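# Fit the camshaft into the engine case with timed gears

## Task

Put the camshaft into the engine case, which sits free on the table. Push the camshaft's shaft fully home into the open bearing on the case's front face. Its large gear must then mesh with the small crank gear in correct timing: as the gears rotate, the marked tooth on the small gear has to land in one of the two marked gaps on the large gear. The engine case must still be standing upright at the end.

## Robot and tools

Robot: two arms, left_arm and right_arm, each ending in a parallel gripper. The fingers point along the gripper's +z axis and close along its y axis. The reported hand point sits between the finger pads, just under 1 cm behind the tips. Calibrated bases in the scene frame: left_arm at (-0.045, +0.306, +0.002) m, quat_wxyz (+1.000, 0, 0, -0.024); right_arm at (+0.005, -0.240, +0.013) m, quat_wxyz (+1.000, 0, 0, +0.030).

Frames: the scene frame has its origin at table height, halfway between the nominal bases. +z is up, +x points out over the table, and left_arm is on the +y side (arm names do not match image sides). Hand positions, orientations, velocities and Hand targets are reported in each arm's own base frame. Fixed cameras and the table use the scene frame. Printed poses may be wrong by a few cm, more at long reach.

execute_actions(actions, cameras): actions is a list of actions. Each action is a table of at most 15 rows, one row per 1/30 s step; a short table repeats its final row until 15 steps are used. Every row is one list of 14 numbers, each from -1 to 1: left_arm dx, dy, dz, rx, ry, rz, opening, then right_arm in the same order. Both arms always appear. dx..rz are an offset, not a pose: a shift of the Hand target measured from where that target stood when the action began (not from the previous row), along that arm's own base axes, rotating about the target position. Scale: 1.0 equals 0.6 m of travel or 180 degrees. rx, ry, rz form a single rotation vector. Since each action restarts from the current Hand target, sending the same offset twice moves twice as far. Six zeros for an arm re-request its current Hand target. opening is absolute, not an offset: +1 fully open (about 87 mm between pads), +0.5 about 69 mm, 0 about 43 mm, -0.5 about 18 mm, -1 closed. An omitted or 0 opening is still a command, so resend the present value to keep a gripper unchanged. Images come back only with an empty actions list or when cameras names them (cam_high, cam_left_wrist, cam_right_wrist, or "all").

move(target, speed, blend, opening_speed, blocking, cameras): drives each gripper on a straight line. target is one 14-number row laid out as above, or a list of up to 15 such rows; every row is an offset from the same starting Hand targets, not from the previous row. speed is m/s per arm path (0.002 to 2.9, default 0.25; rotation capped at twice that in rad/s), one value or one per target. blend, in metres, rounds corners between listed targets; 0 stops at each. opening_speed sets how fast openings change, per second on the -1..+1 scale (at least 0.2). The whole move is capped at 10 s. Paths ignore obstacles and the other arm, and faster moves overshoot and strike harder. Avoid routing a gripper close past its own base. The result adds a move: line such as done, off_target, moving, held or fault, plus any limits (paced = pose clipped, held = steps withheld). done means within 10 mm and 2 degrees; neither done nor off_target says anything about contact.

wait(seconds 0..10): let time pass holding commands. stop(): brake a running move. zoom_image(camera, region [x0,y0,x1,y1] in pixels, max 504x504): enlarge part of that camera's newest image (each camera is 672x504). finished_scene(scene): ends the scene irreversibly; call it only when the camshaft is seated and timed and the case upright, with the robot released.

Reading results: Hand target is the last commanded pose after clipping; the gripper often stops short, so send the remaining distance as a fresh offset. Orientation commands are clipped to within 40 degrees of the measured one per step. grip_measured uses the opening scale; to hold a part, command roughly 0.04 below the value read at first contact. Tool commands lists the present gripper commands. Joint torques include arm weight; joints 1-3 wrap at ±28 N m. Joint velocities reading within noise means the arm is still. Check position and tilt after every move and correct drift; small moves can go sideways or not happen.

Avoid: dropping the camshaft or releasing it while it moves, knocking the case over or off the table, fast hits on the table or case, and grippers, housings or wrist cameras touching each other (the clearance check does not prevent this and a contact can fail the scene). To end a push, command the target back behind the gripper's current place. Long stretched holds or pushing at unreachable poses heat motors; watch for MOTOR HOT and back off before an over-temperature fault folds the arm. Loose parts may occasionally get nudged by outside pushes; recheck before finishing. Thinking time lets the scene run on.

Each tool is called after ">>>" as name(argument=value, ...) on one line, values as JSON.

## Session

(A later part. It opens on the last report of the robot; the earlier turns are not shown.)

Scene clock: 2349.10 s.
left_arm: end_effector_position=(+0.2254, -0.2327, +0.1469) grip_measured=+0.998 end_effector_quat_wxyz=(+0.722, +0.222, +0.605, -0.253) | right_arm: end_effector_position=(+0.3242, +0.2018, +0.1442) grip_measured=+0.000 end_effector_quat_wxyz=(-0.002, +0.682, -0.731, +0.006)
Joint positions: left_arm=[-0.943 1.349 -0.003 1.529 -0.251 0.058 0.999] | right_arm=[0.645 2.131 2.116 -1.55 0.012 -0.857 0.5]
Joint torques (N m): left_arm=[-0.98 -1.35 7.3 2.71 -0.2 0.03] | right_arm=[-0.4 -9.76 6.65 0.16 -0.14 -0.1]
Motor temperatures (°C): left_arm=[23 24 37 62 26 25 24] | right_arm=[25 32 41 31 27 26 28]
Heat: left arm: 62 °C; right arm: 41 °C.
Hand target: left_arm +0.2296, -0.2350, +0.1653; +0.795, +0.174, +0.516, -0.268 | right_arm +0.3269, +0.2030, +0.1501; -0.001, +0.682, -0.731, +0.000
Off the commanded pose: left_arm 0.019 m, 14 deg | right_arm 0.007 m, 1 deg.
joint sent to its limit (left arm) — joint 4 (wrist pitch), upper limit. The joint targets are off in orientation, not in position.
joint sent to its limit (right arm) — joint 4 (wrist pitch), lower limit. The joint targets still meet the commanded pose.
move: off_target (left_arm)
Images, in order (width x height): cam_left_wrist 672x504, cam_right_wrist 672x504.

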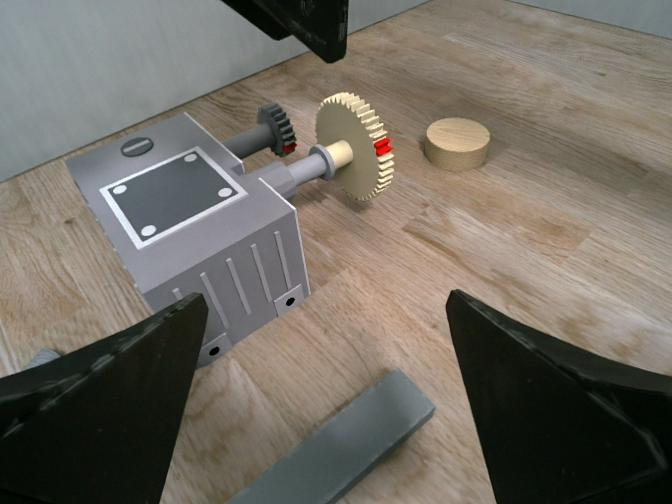

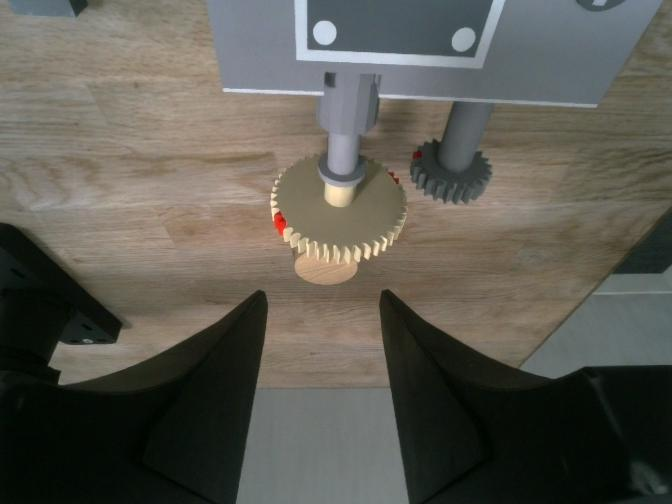

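>>> move(target=[0,0,0,0,0,0,1,0.0135,0.01,-0.083,0,0,0,-0.2], speed=0.1, cameras=["cam_left_wrist","cam_right_wrist"])

Scene clock: 2367.77 s.
left_arm: end_effector_position=(+0.2254, -0.2327, +0.1469) grip_measured=+0.998 end_effector_quat_wxyz=(+0.722, +0.222, +0.605, -0.253) | right_arm: end_effector_position=(+0.3325, +0.2086, +0.1047) grip_measured=-0.200 end_effector_quat_wxyz=(+0.003, +0.683, -0.731, +0.005)
Joint positions: left_arm=[-0.943 1.349 -0.003 1.529 -0.251 0.058 0.999] | right_arm=[0.645 2.166 2.012 -1.421 0.01 -0.857 0.4]
Joint torques (N m): left_arm=[-0.98 -1.33 7.3 2.71 -0.2 0.03] | right_arm=[-0.43 -9.73 3.97 0.41 -0.14 -0.11]
Motor temperatures (°C): left_arm=[23 24 37 62 26 25 24] | right_arm=[25 35 39 31 27 26 28]
Heat: left arm: 62 °C; right arm: 39 °C.
Hand target: left_arm +0.2296, -0.2350, +0.1653; +0.795, +0.174, +0.516, -0.268 | right_arm +0.3351, +0.2091, +0.1003; -0.001, +0.682, -0.731, +0.000
Off the commanded pose: left_arm 0.019 m, 14 deg | right_arm 0.005 m, 1 deg.
joint sent to its limit (left arm) — joint 4 (wrist pitch), upper limit. The joint targets are off in orientation, not in position.
move: off_target (left_arm)
Images, in order (width x height): cam_left_wrist 672x504, cam_right_wrist 672x504.

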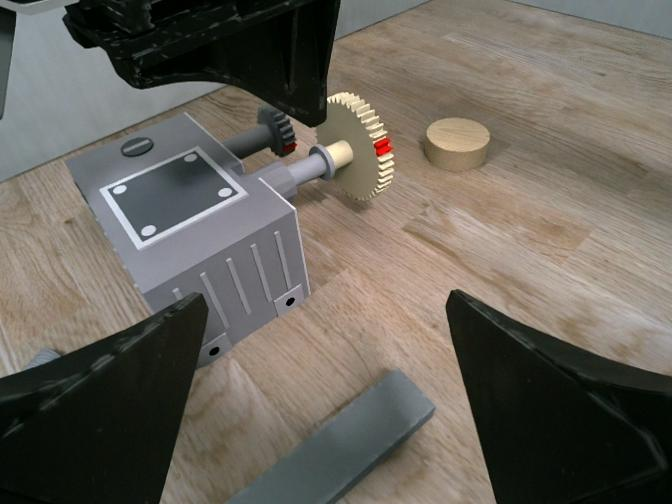

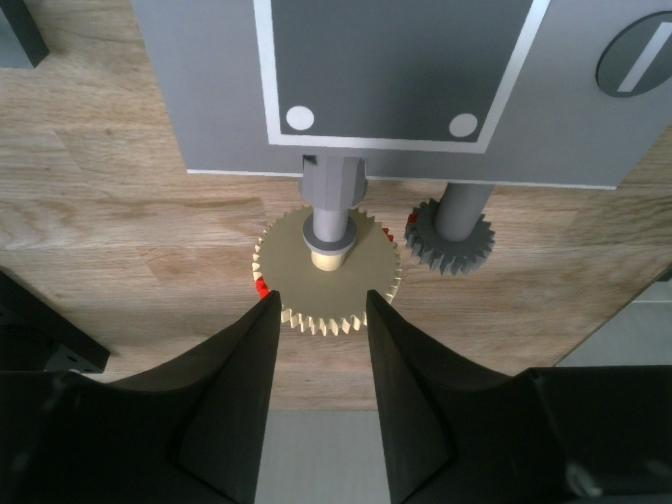

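>>> move(target=[0,0,0,0,0,0,1,0.004,0.0,-0.042,0,0,0,-0.2], speed=0.06, cameras=["cam_left_wrist","cam_right_wrist"])

Scene clock: 2380.57 s.
left_arm: end_effector_position=(+0.2254, -0.2327, +0.1469) grip_measured=+0.998 end_effector_quat_wxyz=(+0.722, +0.222, +0.605, -0.253) | right_arm: end_effector_position=(+0.3353, +0.2091, +0.0813) grip_measured=-0.200 end_effector_quat_wxyz=(+0.000, +0.682, -0.731, +0.005)
Joint positions: left_arm=[-0.943 1.349 -0.003 1.529 -0.251 0.058 0.999] | right_arm=[0.642 2.168 1.923 -1.324 0.01 -0.86 0.4]
Joint torques (N m): left_arm=[-0.98 -1.35 7.3 2.71 -0.2 0.03] | right_arm=[-0.49 -9.51 3.9 0.4 -0.14 -0.11]
Motor temperatures (°C): left_arm=[23 24 37 62 26 25 24] | right_arm=[25 36 39 30 27 26 28]
Heat: left arm: 62 °C; right arm: 39 °C.
Hand target: left_arm +0.2296, -0.2350, +0.1653; +0.795, +0.174, +0.516, -0.268 | right_arm +0.3374, +0.2090, +0.0750; +0.000, +0.682, -0.731, +0.000
Off the commanded pose: left_arm 0.019 m, 14 deg | right_arm 0.006 m, 1 deg.
joint sent to its limit (left arm) — joint 4 (wrist pitch), upper limit. The joint targets are off in orientation, not in position.
move: off_target (left_arm)
Images, in order (width x height): cam_left_wrist 672x504, cam_right_wrist 672x504.

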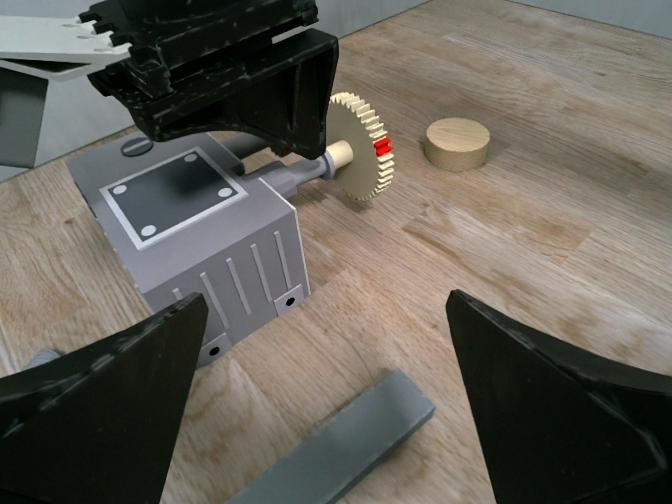

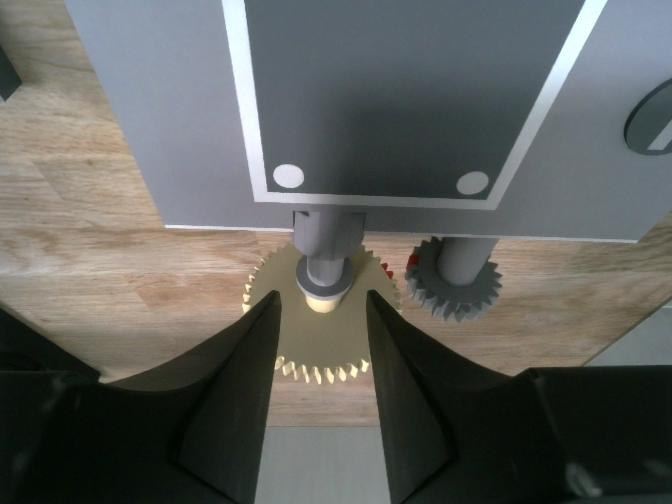

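>>> move(target=[0,0,0,0,0,0,1,0.002,0.0,-0.024,0,0,0,-0.2], speed=0.05, cameras=["cam_left_wrist","cam_right_wrist"])

>>> zoom_image(camera="cam_left_wrist", region=[220, 80, 420, 230])

Scene clock: 2389.80 s.
left_arm: end_effector_position=(+0.2254, -0.2327, +0.1469) grip_measured=+0.998 end_effector_quat_wxyz=(+0.722, +0.222, +0.605, -0.253) | right_arm: end_effector_position=(+0.3363, +0.2098, +0.0669) grip_measured=-0.200 end_effector_quat_wxyz=(+0.000, +0.683, -0.730, +0.005)
Joint positions: left_arm=[-0.943 1.349 -0.003 1.529 -0.251 0.058 0.999] | right_arm=[0.642 2.175 1.877 -1.272 0.01 -0.862 0.4]
Joint torques (N m): left_arm=[-0.98 -1.33 7.3 2.71 -0.2 0.03] | right_arm=[-0.64 -9.54 3.92 0.43 -0.14 -0.11]
Motor temperatures (°C): left_arm=[23 24 37 62 26 25 24] | right_arm=[25 36 38 30 27 26 28]
Heat: left arm: 62 °C; right arm: 38 °C.
Hand target: left_arm +0.2296, -0.2350, +0.1653; +0.795, +0.174, +0.516, -0.268 | right_arm +0.3386, +0.2090, +0.0607; -0.001, +0.682, -0.731, +0.000
Off the commanded pose: left_arm 0.019 m, 14 deg | right_arm 0.007 m, 1 deg.
joint sent to its limit (left arm) — joint 4 (wrist pitch), upper limit. The joint targets are off in orientation, not in position.
move: off_target (left_arm)
Images, in order (width x height): cam_left_wrist 672x504, cam_right_wrist 672x504.

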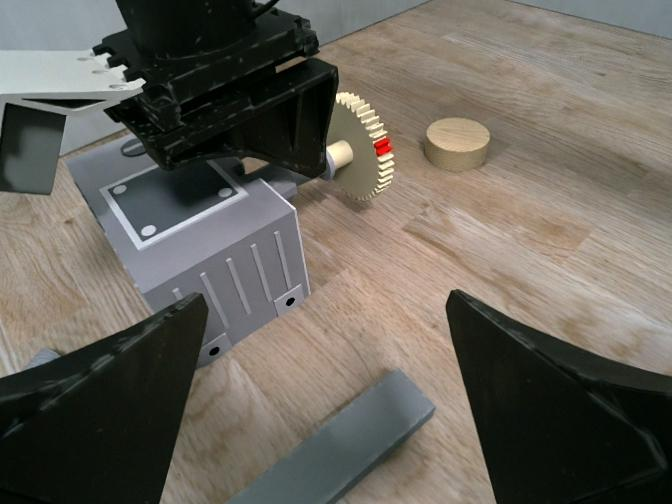

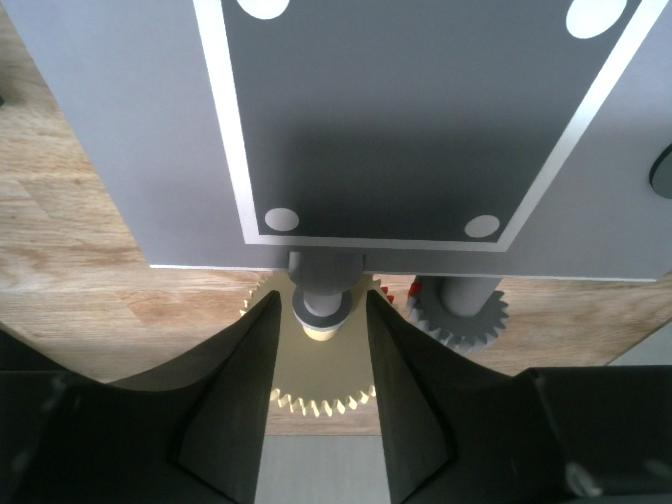

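Scaled by 2.520 from the camera's 672x504 image, which has a finer 960x720 frame.

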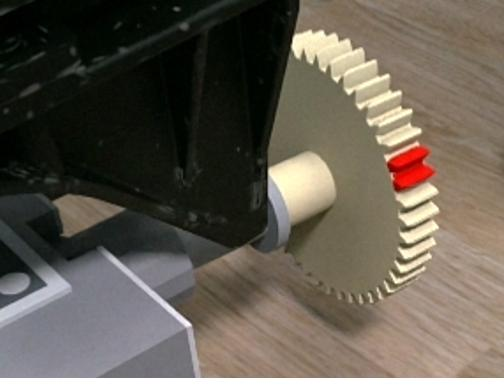

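>>> move(target=[[0,0,0,0,0,0,1,0.0,0.004,-0.008,0,0,0,-0.2],[0,0,0,0,0,0,1,0.0,0.004,-0.008,0,0,0,-0.75]], speed=0.05, opening_speed=0.4, cameras=["cam_left_wrist","cam_right_wrist"])

>>> zoom_image(camera="cam_left_wrist", region=[220, 80, 420, 230])

>>> zoom_image(camera="cam_right_wrist", region=[220, 220, 420, 370])

Scene clock: 2404.07 s.
left_arm: end_effector_position=(+0.2254, -0.2327, +0.1469) grip_measured=+0.998 end_effector_quat_wxyz=(+0.722, +0.222, +0.605, -0.253) | right_arm: end_effector_position=(+0.3365, +0.2101, +0.0628) grip_measured=-0.622 end_effector_quat_wxyz=(+0.002, +0.683, -0.731, +0.004)
Joint positions: left_arm=[-0.943 1.349 -0.003 1.529 -0.251 0.058 0.999] | right_arm=[0.642 2.182 1.872 -1.263 0.009 -0.86 0.189]
Joint torques (N m): left_arm=[-0.98 -1.32 7.3 2.71 -0.2 0.03] | right_arm=[-0.21 -9.5 3.86 0.45 -0.14 -0.08]
Motor temperatures (°C): left_arm=[23 24 37 62 26 25 24] | right_arm=[25 37 38 30 27 26 28]
Heat: left arm: 62 °C; right arm: 38 °C.
Hand target: left_arm +0.2296, -0.2350, +0.1653; +0.795, +0.174, +0.516, -0.268 | right_arm +0.3386, +0.2114, +0.0559; -0.001, +0.682, -0.731, +0.000
Off the commanded pose: left_arm 0.019 m, 14 deg | right_arm 0.007 m, 1 deg.
joint sent to its limit (left arm) — joint 4 (wrist pitch), upper limit. The joint targets are off in orientation, not in position.
move: off_target (left_arm)
Images, in order (width x height): cam_left_wrist 672x504, cam_right_wrist 672x504.

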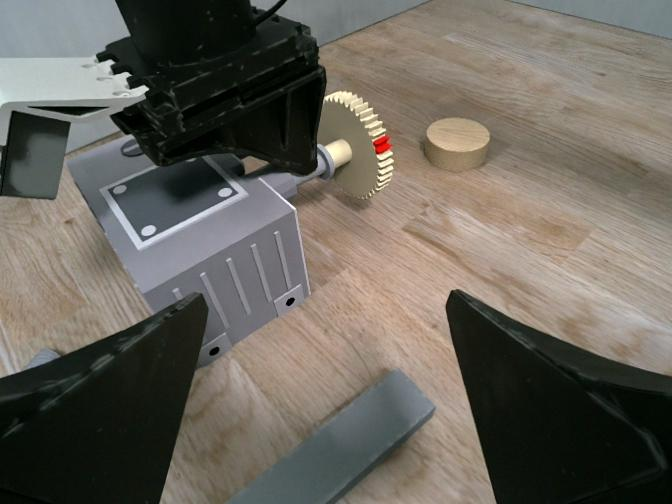

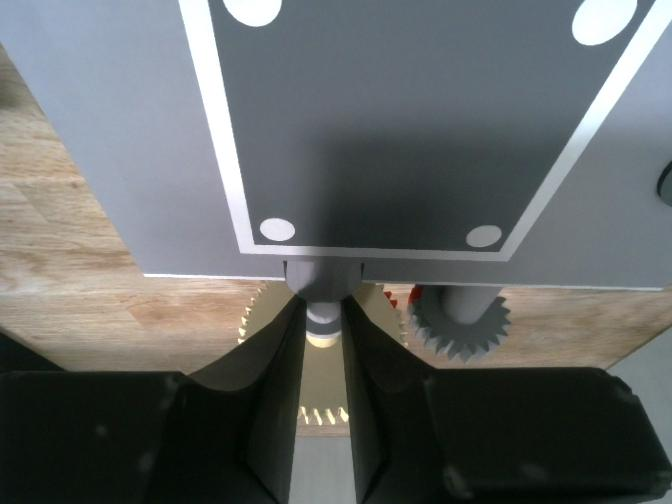

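Scaled by 2.520 from the camera's 672x504 image, which has a finer 960x720 frame.

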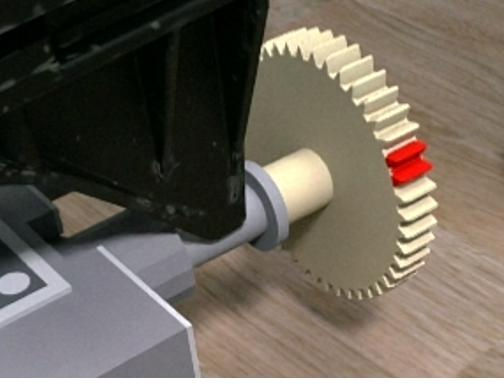

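Scaled by 2.520 from the camera's 672x504 image, which has a finer 960x720 frame.

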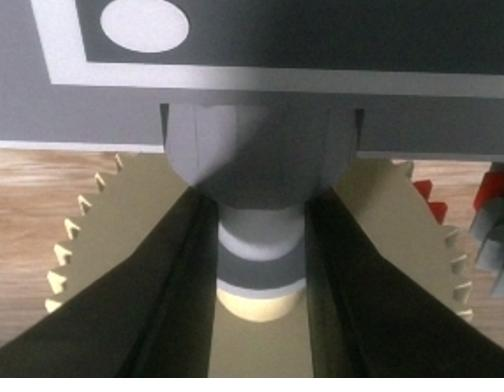

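>>> move(target=[0,0,0,0,0,0,1,-0.003,-0.025,0.0,0,0,0,-0.75], speed=0.04, cameras=["cam_left_wrist","cam_right_wrist"])

>>> zoom_image(camera="cam_left_wrist", region=[220, 80, 420, 230])

>>> zoom_image(camera="cam_right_wrist", region=[220, 220, 420, 370])

Scene clock: 2411.60 s.
left_arm: end_effector_position=(+0.2254, -0.2327, +0.1469) grip_measured=+0.998 end_effector_quat_wxyz=(+0.722, +0.222, +0.605, -0.253) | right_arm: end_effector_position=(+0.3370, +0.2058, +0.0618) grip_measured=-0.624 end_effector_quat_wxyz=(-0.010, +0.683, -0.731, -0.001)
Joint positions: left_arm=[-0.943 1.349 -0.003 1.529 -0.251 0.058 0.999] | right_arm=[0.628 2.149 1.819 -1.222 -0.004 -0.876 0.188]
Joint torques (N m): left_arm=[-0.98 -1.33 7.31 2.71 -0.2 0.03] | right_arm=[-1.28 -10.25 2.61 0.36 0.02 -0.18]
Motor temperatures (°C): left_arm=[23 24 37 62 26 25 24] | right_arm=[25 37 38 30 27 26 28]
Heat: left arm: 62 °C; right arm: 38 °C.
Hand target: left_arm +0.2296, -0.2350, +0.1653; +0.795, +0.174, +0.516, -0.268 | right_arm +0.3368, +0.1964, +0.0558; -0.001, +0.682, -0.731, +0.000
Off the commanded pose: left_arm 0.019 m, 14 deg | right_arm 0.011 m, 1 deg.
joint sent to its limit (left arm) — joint 4 (wrist pitch), upper limit. The joint targets are off in orientation, not in position.
move: off_target (left_arm, right_arm)
Images, in order (width x height): cam_left_wrist 672x504, cam_right_wrist 672x504.

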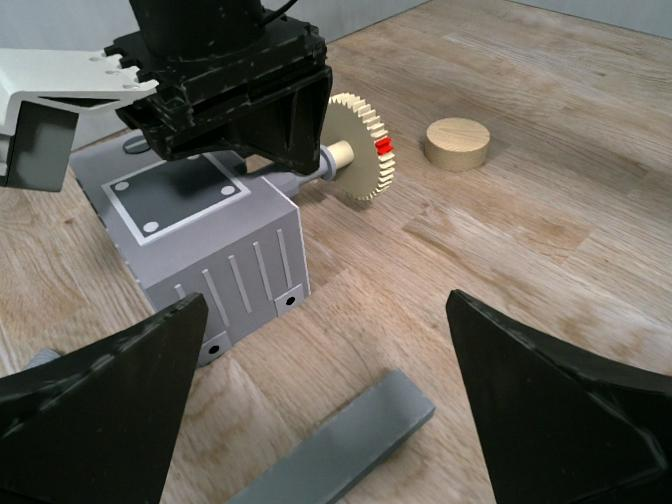

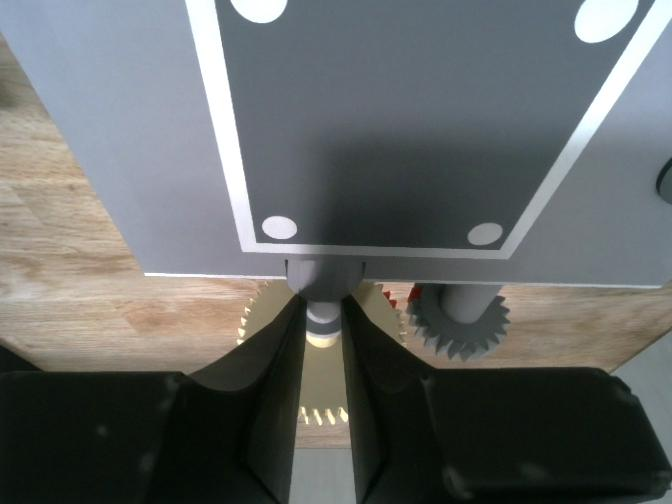

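Scaled by 2.520 from the camera's 672x504 image, which has a finer 960x720 frame.

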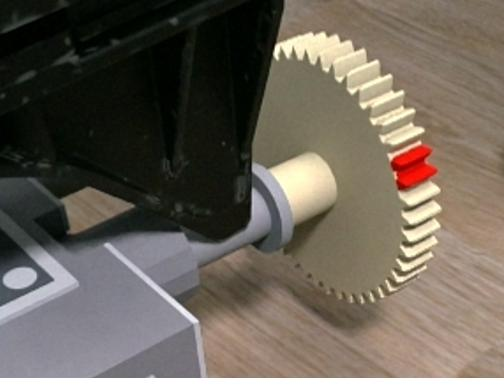

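Scaled by 2.520 from the camera's 672x504 image, which has a finer 960x720 frame.

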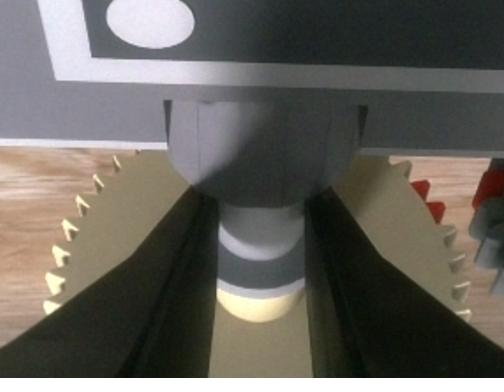

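>>> move(target=[0,0,0,0,0,0,1,0,0.006,0.003,-0.0047,-0.0665,0,-0.85], speed=0.08, cameras=["cam_left_wrist","cam_right_wrist"])

>>> zoom_image(camera="cam_left_wrist", region=[220, 80, 420, 230])

>>> zoom_image(camera="cam_right_wrist", region=[220, 220, 420, 370])

Scene clock: 2443.30 s.
left_arm: end_effector_position=(+0.2254, -0.2327, +0.1469) grip_measured=+0.998 end_effector_quat_wxyz=(+0.722, +0.222, +0.605, -0.253) | right_arm: end_effector_position=(+0.3339, +0.1987, +0.0639) grip_measured=-0.849 end_effector_quat_wxyz=(-0.063, +0.681, -0.726, +0.073)
Joint positions: left_arm=[-0.943 1.349 -0.003 1.529 -0.251 0.058 0.999] | right_arm=[0.678 2.003 1.587 -1.017 0.137 -0.839 0.075]
Joint torques (N m): left_arm=[-0.98 -1.33 7.31 2.71 -0.2 0.04] | right_arm=[0.2 -9.09 2.92 0.88 0.09 -0.02]
Motor temperatures (°C): left_arm=[23 24 37 62 26 25 24] | right_arm=[25 39 36 30 27 26 29]
Heat: left arm: 62 °C; right arm: 39 °C.
Hand target: left_arm +0.2296, -0.2350, +0.1653; +0.795, +0.174, +0.516, -0.268 | right_arm +0.3367, +0.2000, +0.0576; -0.072, +0.679, -0.727, +0.076
Off the commanded pose: left_arm 0.019 m, 14 deg | right_arm 0.007 m, 1 deg.
joint sent to its limit (left arm) — joint 4 (wrist pitch), upper limit. The joint targets are off in orientation, not in position.
move: off_target (left_arm)
Images, in order (width x height): cam_left_wrist 672x504, cam_right_wrist 672x504.

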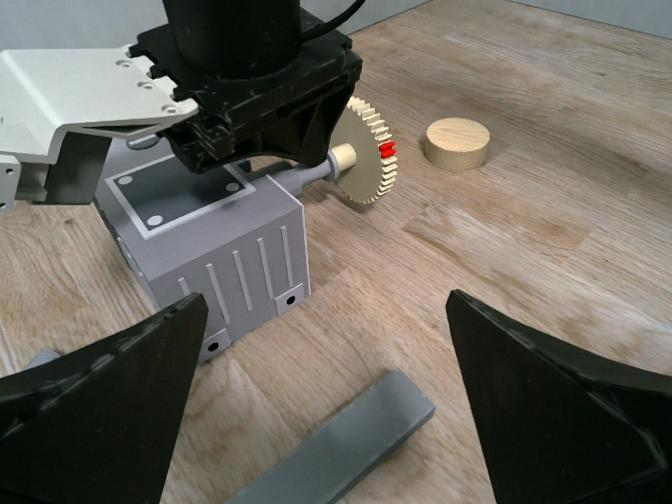

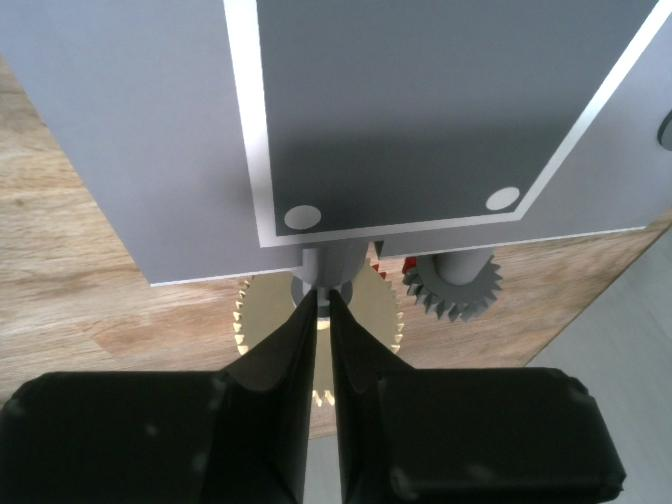

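Scaled by 2.520 from the camera's 672x504 image, which has a finer 960x720 frame.

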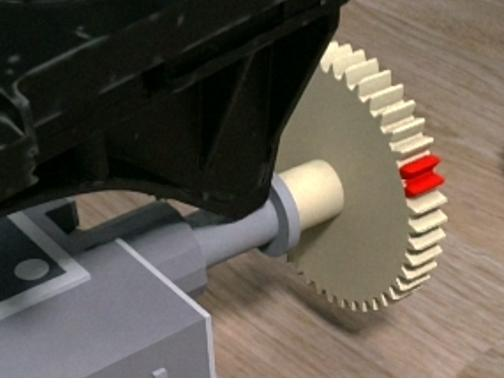

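Scaled by 2.520 from the camera's 672x504 image, which has a finer 960x720 frame.

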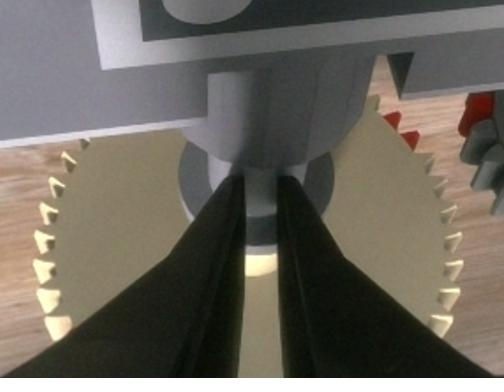

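>>> move(target=[[0,0,0,0,0,0,1,0,0.0,0.004,0,0,0,-0.2],[0,0,0,0,0,0,1,0.0,0.001,0.004,0.0047,0.0665,0,-0.2],[0,0,0,0,0,0,1,0.0,0.001,-0.024,0.0047,0.0665,0,-0.2]], speed=0.06, opening_speed=1, cameras=["cam_left_wrist","cam_right_wrist"])

>>> zoom_image(camera="cam_left_wrist", region=[220, 80, 420, 230])

>>> zoom_image(camera="cam_right_wrist", region=[220, 220, 420, 370])

Scene clock: 2456.80 s.
left_arm: end_effector_position=(+0.2254, -0.2327, +0.1469) grip_measured=+0.998 end_effector_quat_wxyz=(+0.722, +0.222, +0.605, -0.253) | right_arm: end_effector_position=(+0.3353, +0.2007, +0.0494) grip_measured=-0.200 end_effector_quat_wxyz=(+0.000, +0.682, -0.731, +0.005)
Joint positions: left_arm=[-0.943 1.349 -0.003 1.529 -0.251 0.058 0.999] | right_arm=[0.626 2.157 1.779 -1.192 0.01 -0.875 0.4]
Joint torques (N m): left_arm=[-0.98 -1.33 7.3 2.71 -0.2 0.03] | right_arm=[-0.46 -9.37 3.88 0.4 -0.15 -0.11]
Motor temperatures (°C): left_arm=[23 24 37 63 26 25 24] | right_arm=[25 39 36 30 27 26 28]
Heat: left arm: 63 °C; right arm: 39 °C.
Hand target: left_arm +0.2296, -0.2350, +0.1653; +0.795, +0.174, +0.516, -0.268 | right_arm +0.3369, +0.2006, +0.0433; -0.001, +0.682, -0.731, +0.000
Off the commanded pose: left_arm 0.019 m, 14 deg | right_arm 0.006 m, 1 deg.
joint sent to its limit (left arm) — joint 4 (wrist pitch), upper limit. The joint targets are off in orientation, not in position.
move: off_target (left_arm)
Images, in order (width x height): cam_left_wrist 672x504, cam_right_wrist 672x504.

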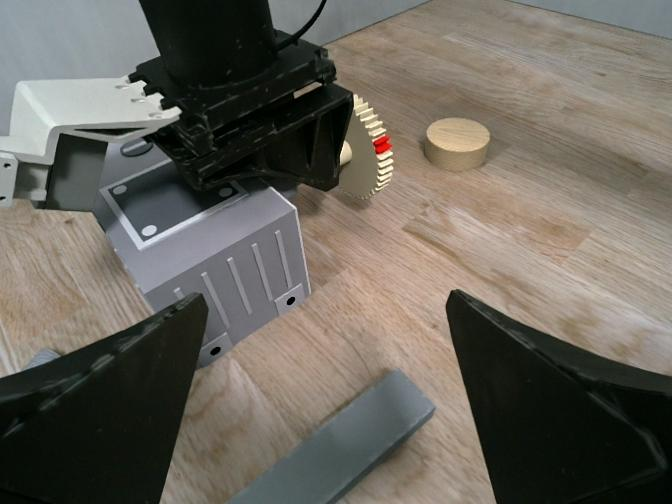

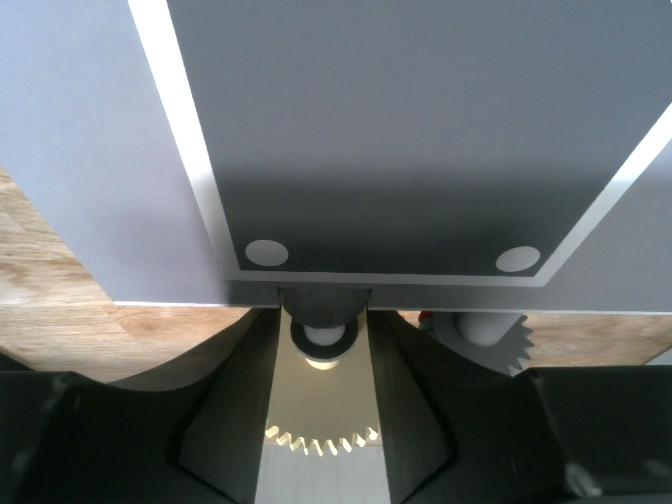

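Scaled by 2.520 from the camera's 672x504 image, which has a finer 960x720 frame.

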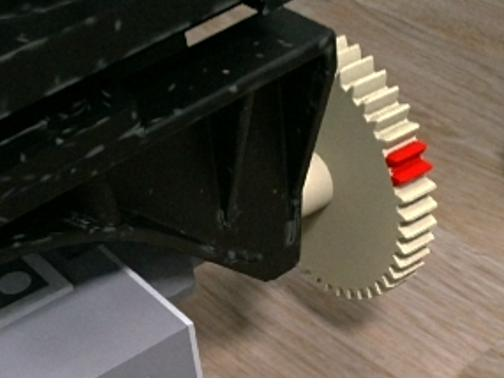

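Scaled by 2.520 from the camera's 672x504 image, which has a finer 960x720 frame.

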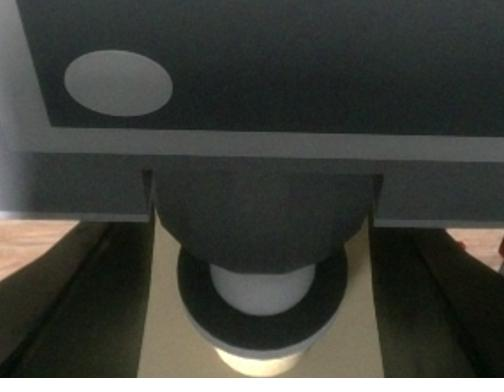

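>>> move(target=[0,0,0,0,0,0,1,0,0.010,0.002,0,0,0,-0.2], speed=0.04, cameras=["cam_left_wrist","cam_right_wrist"])

>>> zoom_image(camera="cam_left_wrist", region=[220, 80, 420, 230])

>>> zoom_image(camera="cam_right_wrist", region=[220, 220, 420, 370])

Scene clock: 2472.63 s.
left_arm: end_effector_position=(+0.2254, -0.2327, +0.1469) grip_measured=+0.998 end_effector_quat_wxyz=(+0.722, +0.222, +0.605, -0.253) | right_arm: end_effector_position=(+0.3347, +0.2004, +0.0449) grip_measured=-0.200 end_effector_quat_wxyz=(+0.006, +0.682, -0.731, +0.004)
Joint positions: left_arm=[-0.943 1.349 -0.003 1.529 -0.251 0.058 0.999] | right_arm=[0.626 2.169 1.779 -1.191 0.01 -0.875 0.4]
Joint torques (N m): left_arm=[-0.98 -1.33 7.3 2.71 -0.2 0.03] | right_arm=[0.64 -9.35 5.81 0.27 -0.14 -0.01]
Motor temperatures (°C): left_arm=[23 24 37 63 26 25 24] | right_arm=[25 38 36 30 27 26 28]
Heat: left arm: 63 °C; right arm: 38 °C.
Hand target: left_arm +0.2296, -0.2350, +0.1653; +0.795, +0.174, +0.516, -0.268 | right_arm +0.3368, +0.2066, +0.0445; -0.001, +0.682, -0.731, +0.000
Off the commanded pose: left_arm 0.019 m, 14 deg | right_arm 0.007 m, 1 deg.
joint sent to its limit (left arm) — joint 4 (wrist pitch), upper limit. The joint targets are off in orientation, not in position.
move: off_target (left_arm)
Images, in order (width x height): cam_left_wrist 672x504, cam_right_wrist 672x504.

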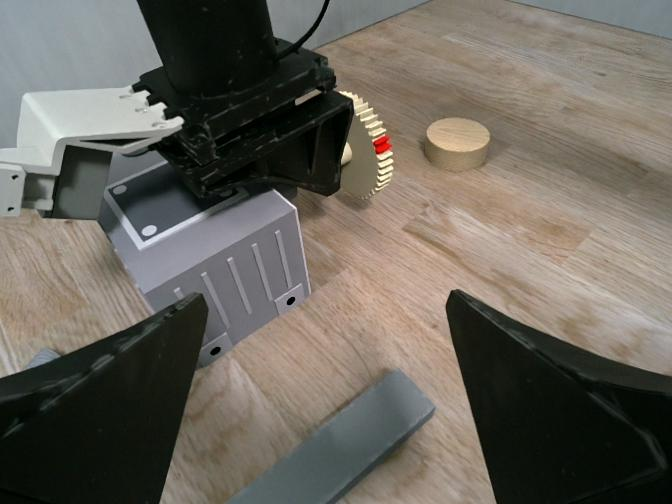

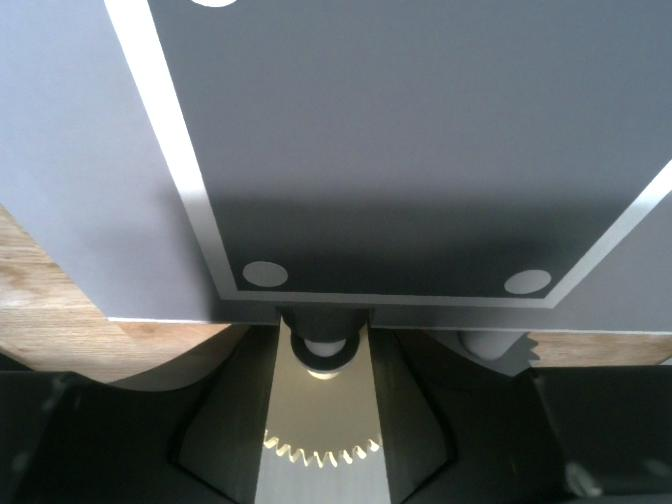

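Scaled by 2.520 from the camera's 672x504 image, which has a finer 960x720 frame.

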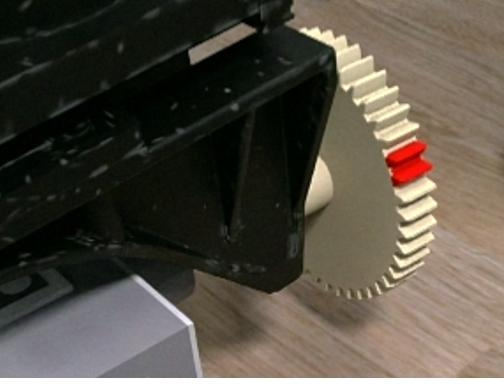

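Scaled by 2.520 from the camera's 672x504 image, which has a finer 960x720 frame.

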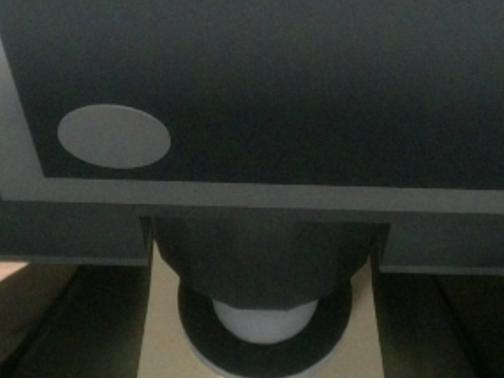

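>>> move(target=[0,0,0,0,0,0,1,0.003,0.008,0.010,0,0,0,-0.2], speed=0.04, cameras=["cam_left_wrist","cam_right_wrist"])

>>> zoom_image(camera="cam_left_wrist", region=[220, 80, 420, 230])

>>> zoom_image(camera="cam_right_wrist", region=[220, 220, 420, 370])

Scene clock: 2479.77 s.
left_arm: end_effector_position=(+0.2254, -0.2327, +0.1469) grip_measured=+0.998 end_effector_quat_wxyz=(+0.722, +0.222, +0.605, -0.253) | right_arm: end_effector_position=(+0.3384, +0.2055, +0.0479) grip_measured=-0.200 end_effector_quat_wxyz=(+0.002, +0.682, -0.731, +0.005)
Joint positions: left_arm=[-0.943 1.349 -0.003 1.529 -0.251 0.058 0.999] | right_arm=[0.631 2.183 1.814 -1.203 0.01 -0.871 0.4]
Joint torques (N m): left_arm=[-0.98 -1.33 7.3 2.71 -0.2 0.03] | right_arm=[0.81 -9.39 6.79 0.1 -0.14 0.02]
Motor temperatures (°C): left_arm=[23 24 37 63 26 25 24] | right_arm=[25 38 36 30 27 26 28]
Heat: left arm: 63 °C; right arm: 38 °C.
Hand target: left_arm +0.2296, -0.2350, +0.1653; +0.795, +0.174, +0.516, -0.268 | right_arm +0.3387, +0.2114, +0.0505; -0.001, +0.682, -0.731, +0.000
Off the commanded pose: left_arm 0.019 m, 14 deg | right_arm 0.007 m, 1 deg.
joint sent to its limit (left arm) — joint 4 (wrist pitch), upper limit. The joint targets are off in orientation, not in position.
move: off_target (left_arm)
Images, in order (width x height): cam_left_wrist 672x504, cam_right_wrist 672x504.

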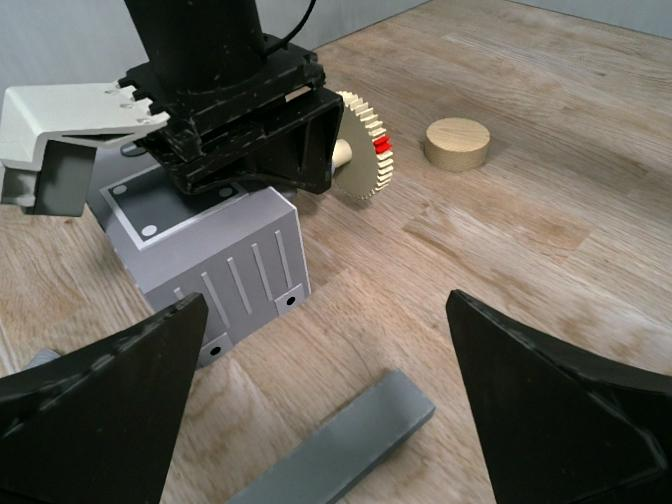

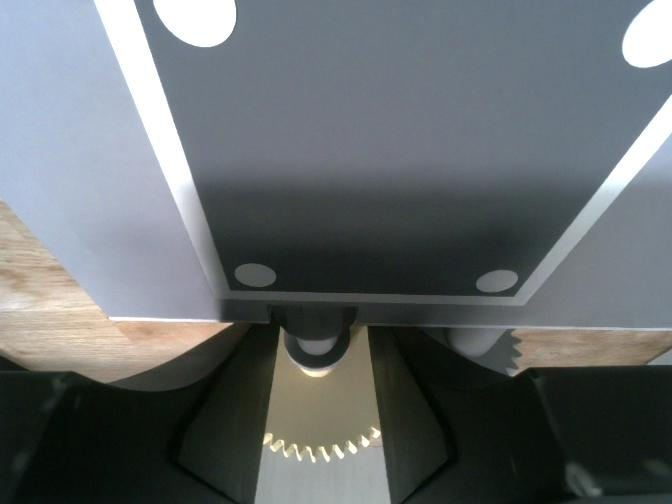

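Scaled by 2.520 from the camera's 672x504 image, which has a finer 960x720 frame.

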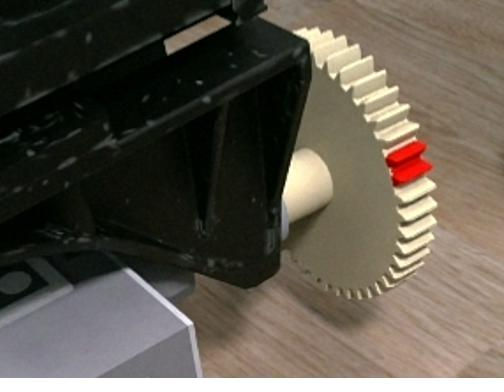

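Scaled by 2.520 from the camera's 672x504 image, which has a finer 960x720 frame.

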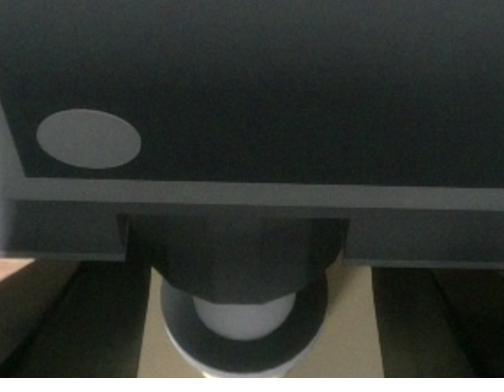

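>>> move(target=[0,0,0,0,0,0,1,-0.004,0.007,0.010,0,0,0,-0.2], speed=0.04, cameras=["cam_left_wrist","cam_right_wrist"])

>>> zoom_image(camera="cam_left_wrist", region=[220, 80, 420, 230])

>>> zoom_image(camera="cam_right_wrist", region=[220, 220, 420, 370])

Scene clock: 2485.50 s.
left_arm: end_effector_position=(+0.2254, -0.2327, +0.1469) grip_measured=+0.998 end_effector_quat_wxyz=(+0.722, +0.222, +0.605, -0.253) | right_arm: end_effector_position=(+0.3361, +0.2097, +0.0539) grip_measured=-0.200 end_effector_quat_wxyz=(+0.002, +0.682, -0.731, +0.005)
Joint positions: left_arm=[-0.943 1.349 -0.003 1.529 -0.251 0.058 0.999] | right_arm=[0.642 2.183 1.837 -1.227 0.01 -0.859 0.4]
Joint torques (N m): left_arm=[-0.98 -1.33 7.31 2.71 -0.2 0.03] | right_arm=[0.83 -9.4 6.83 0.14 -0.14 0.02]
Motor temperatures (°C): left_arm=[23 24 37 63 26 25 24] | right_arm=[25 38 36 30 27 26 28]
Heat: left arm: 63 °C; right arm: 38 °C.
Hand target: left_arm +0.2296, -0.2350, +0.1653; +0.795, +0.174, +0.516, -0.268 | right_arm +0.3362, +0.2157, +0.0565; -0.001, +0.682, -0.731, +0.000
Off the commanded pose: left_arm 0.019 m, 14 deg | right_arm 0.006 m, 1 deg.
joint sent to its limit (left arm) — joint 4 (wrist pitch), upper limit. The joint targets are off in orientation, not in position.
move: off_target (left_arm)
Images, in order (width x height): cam_left_wrist 672x504, cam_right_wrist 672x504.

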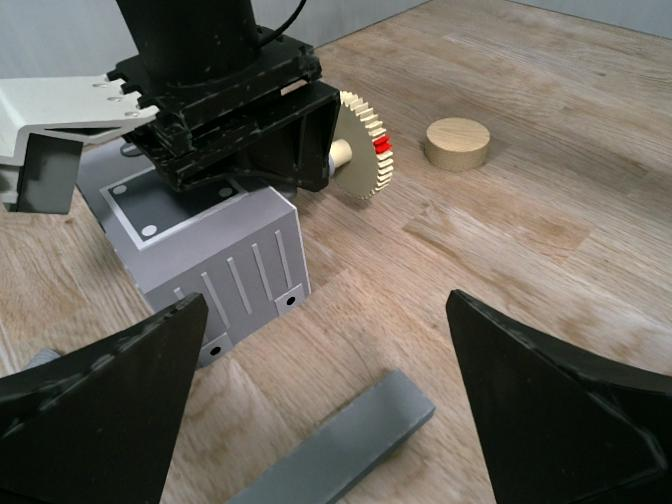

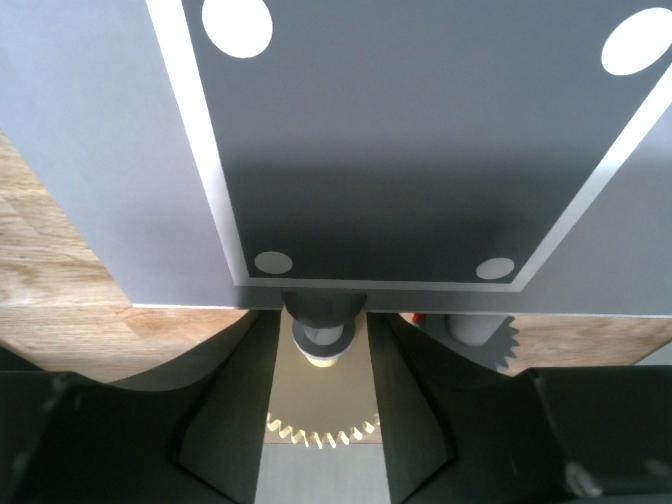

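Scaled by 2.520 from the camera's 672x504 image, which has a finer 960x720 frame.

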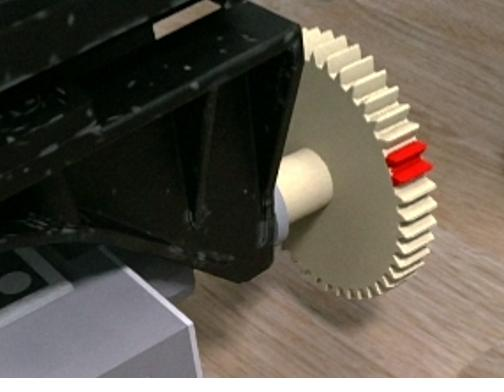

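Scaled by 2.520 from the camera's 672x504 image, which has a finer 960x720 frame.

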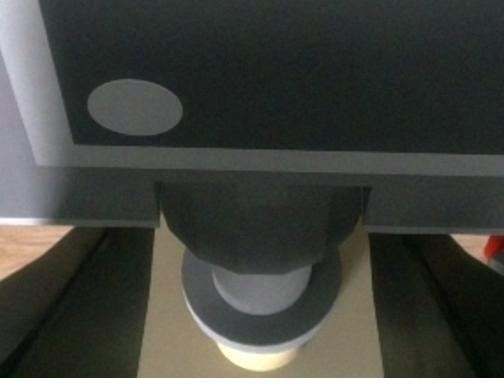

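>>> move(target=[0,0,0,0,0,0,1,0,0.0,0.0,0,0,0,-0.78], speed=0.04, opening_speed=0.5, cameras=["cam_left_wrist","cam_right_wrist"])

>>> zoom_image(camera="cam_right_wrist", region=[220, 220, 420, 370])

Scene clock: 2493.20 s.
left_arm: end_effector_position=(+0.2254, -0.2327, +0.1469) grip_measured=+0.998 end_effector_quat_wxyz=(+0.722, +0.222, +0.605, -0.253) | right_arm: end_effector_position=(+0.3358, +0.2055, +0.0562) grip_measured=-0.573 end_effector_quat_wxyz=(+0.008, +0.680, -0.733, +0.014)
Joint positions: left_arm=[-0.943 1.349 -0.003 1.529 -0.251 0.058 0.999] | right_arm=[0.642 2.183 1.843 -1.244 0.029 -0.855 0.213]
Joint torques (N m): left_arm=[-0.98 -1.33 7.3 2.71 -0.2 0.03] | right_arm=[0.81 -9.39 6.43 0.24 -0.35 -0.03]
Motor temperatures (°C): left_arm=[23 24 37 63 26 25 24] | right_arm=[25 39 37 29 27 26 28]
Heat: left arm: 63 °C; right arm: 39 °C.
Hand target: left_arm +0.2296, -0.2350, +0.1653; +0.795, +0.174, +0.516, -0.268 | right_arm +0.3363, +0.2157, +0.0565; -0.001, +0.682, -0.731, +0.000
Off the commanded pose: left_arm 0.019 m, 14 deg | right_arm 0.010 m, 2 deg.
joint sent to its limit (left arm) — joint 4 (wrist pitch), upper limit. The joint targets are off in orientation, not in position.
move: off_target (left_arm)
Images, in order (width x height): cam_left_wrist 672x504, cam_right_wrist 672x504.

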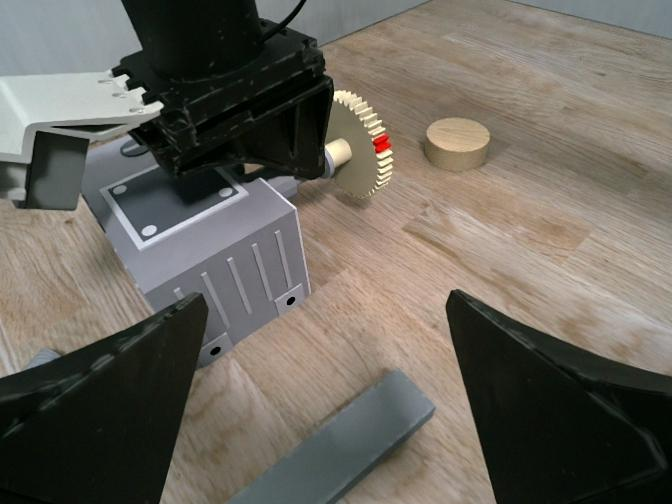

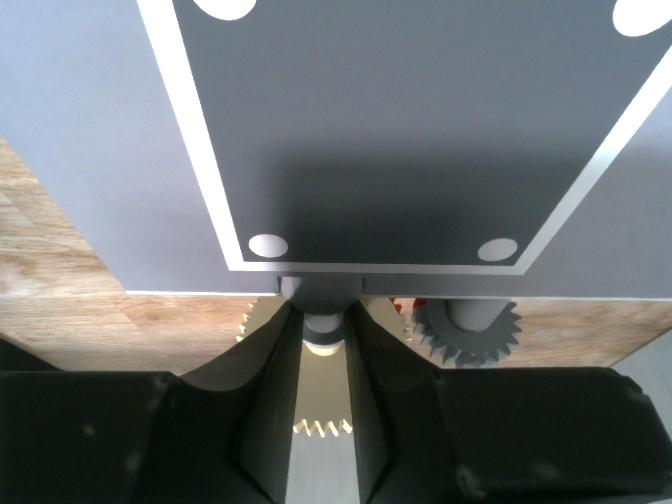

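Scaled by 2.520 from the camera's 672x504 image, which has a finer 960x720 frame.

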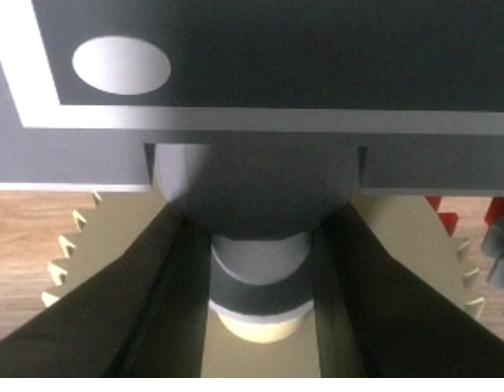

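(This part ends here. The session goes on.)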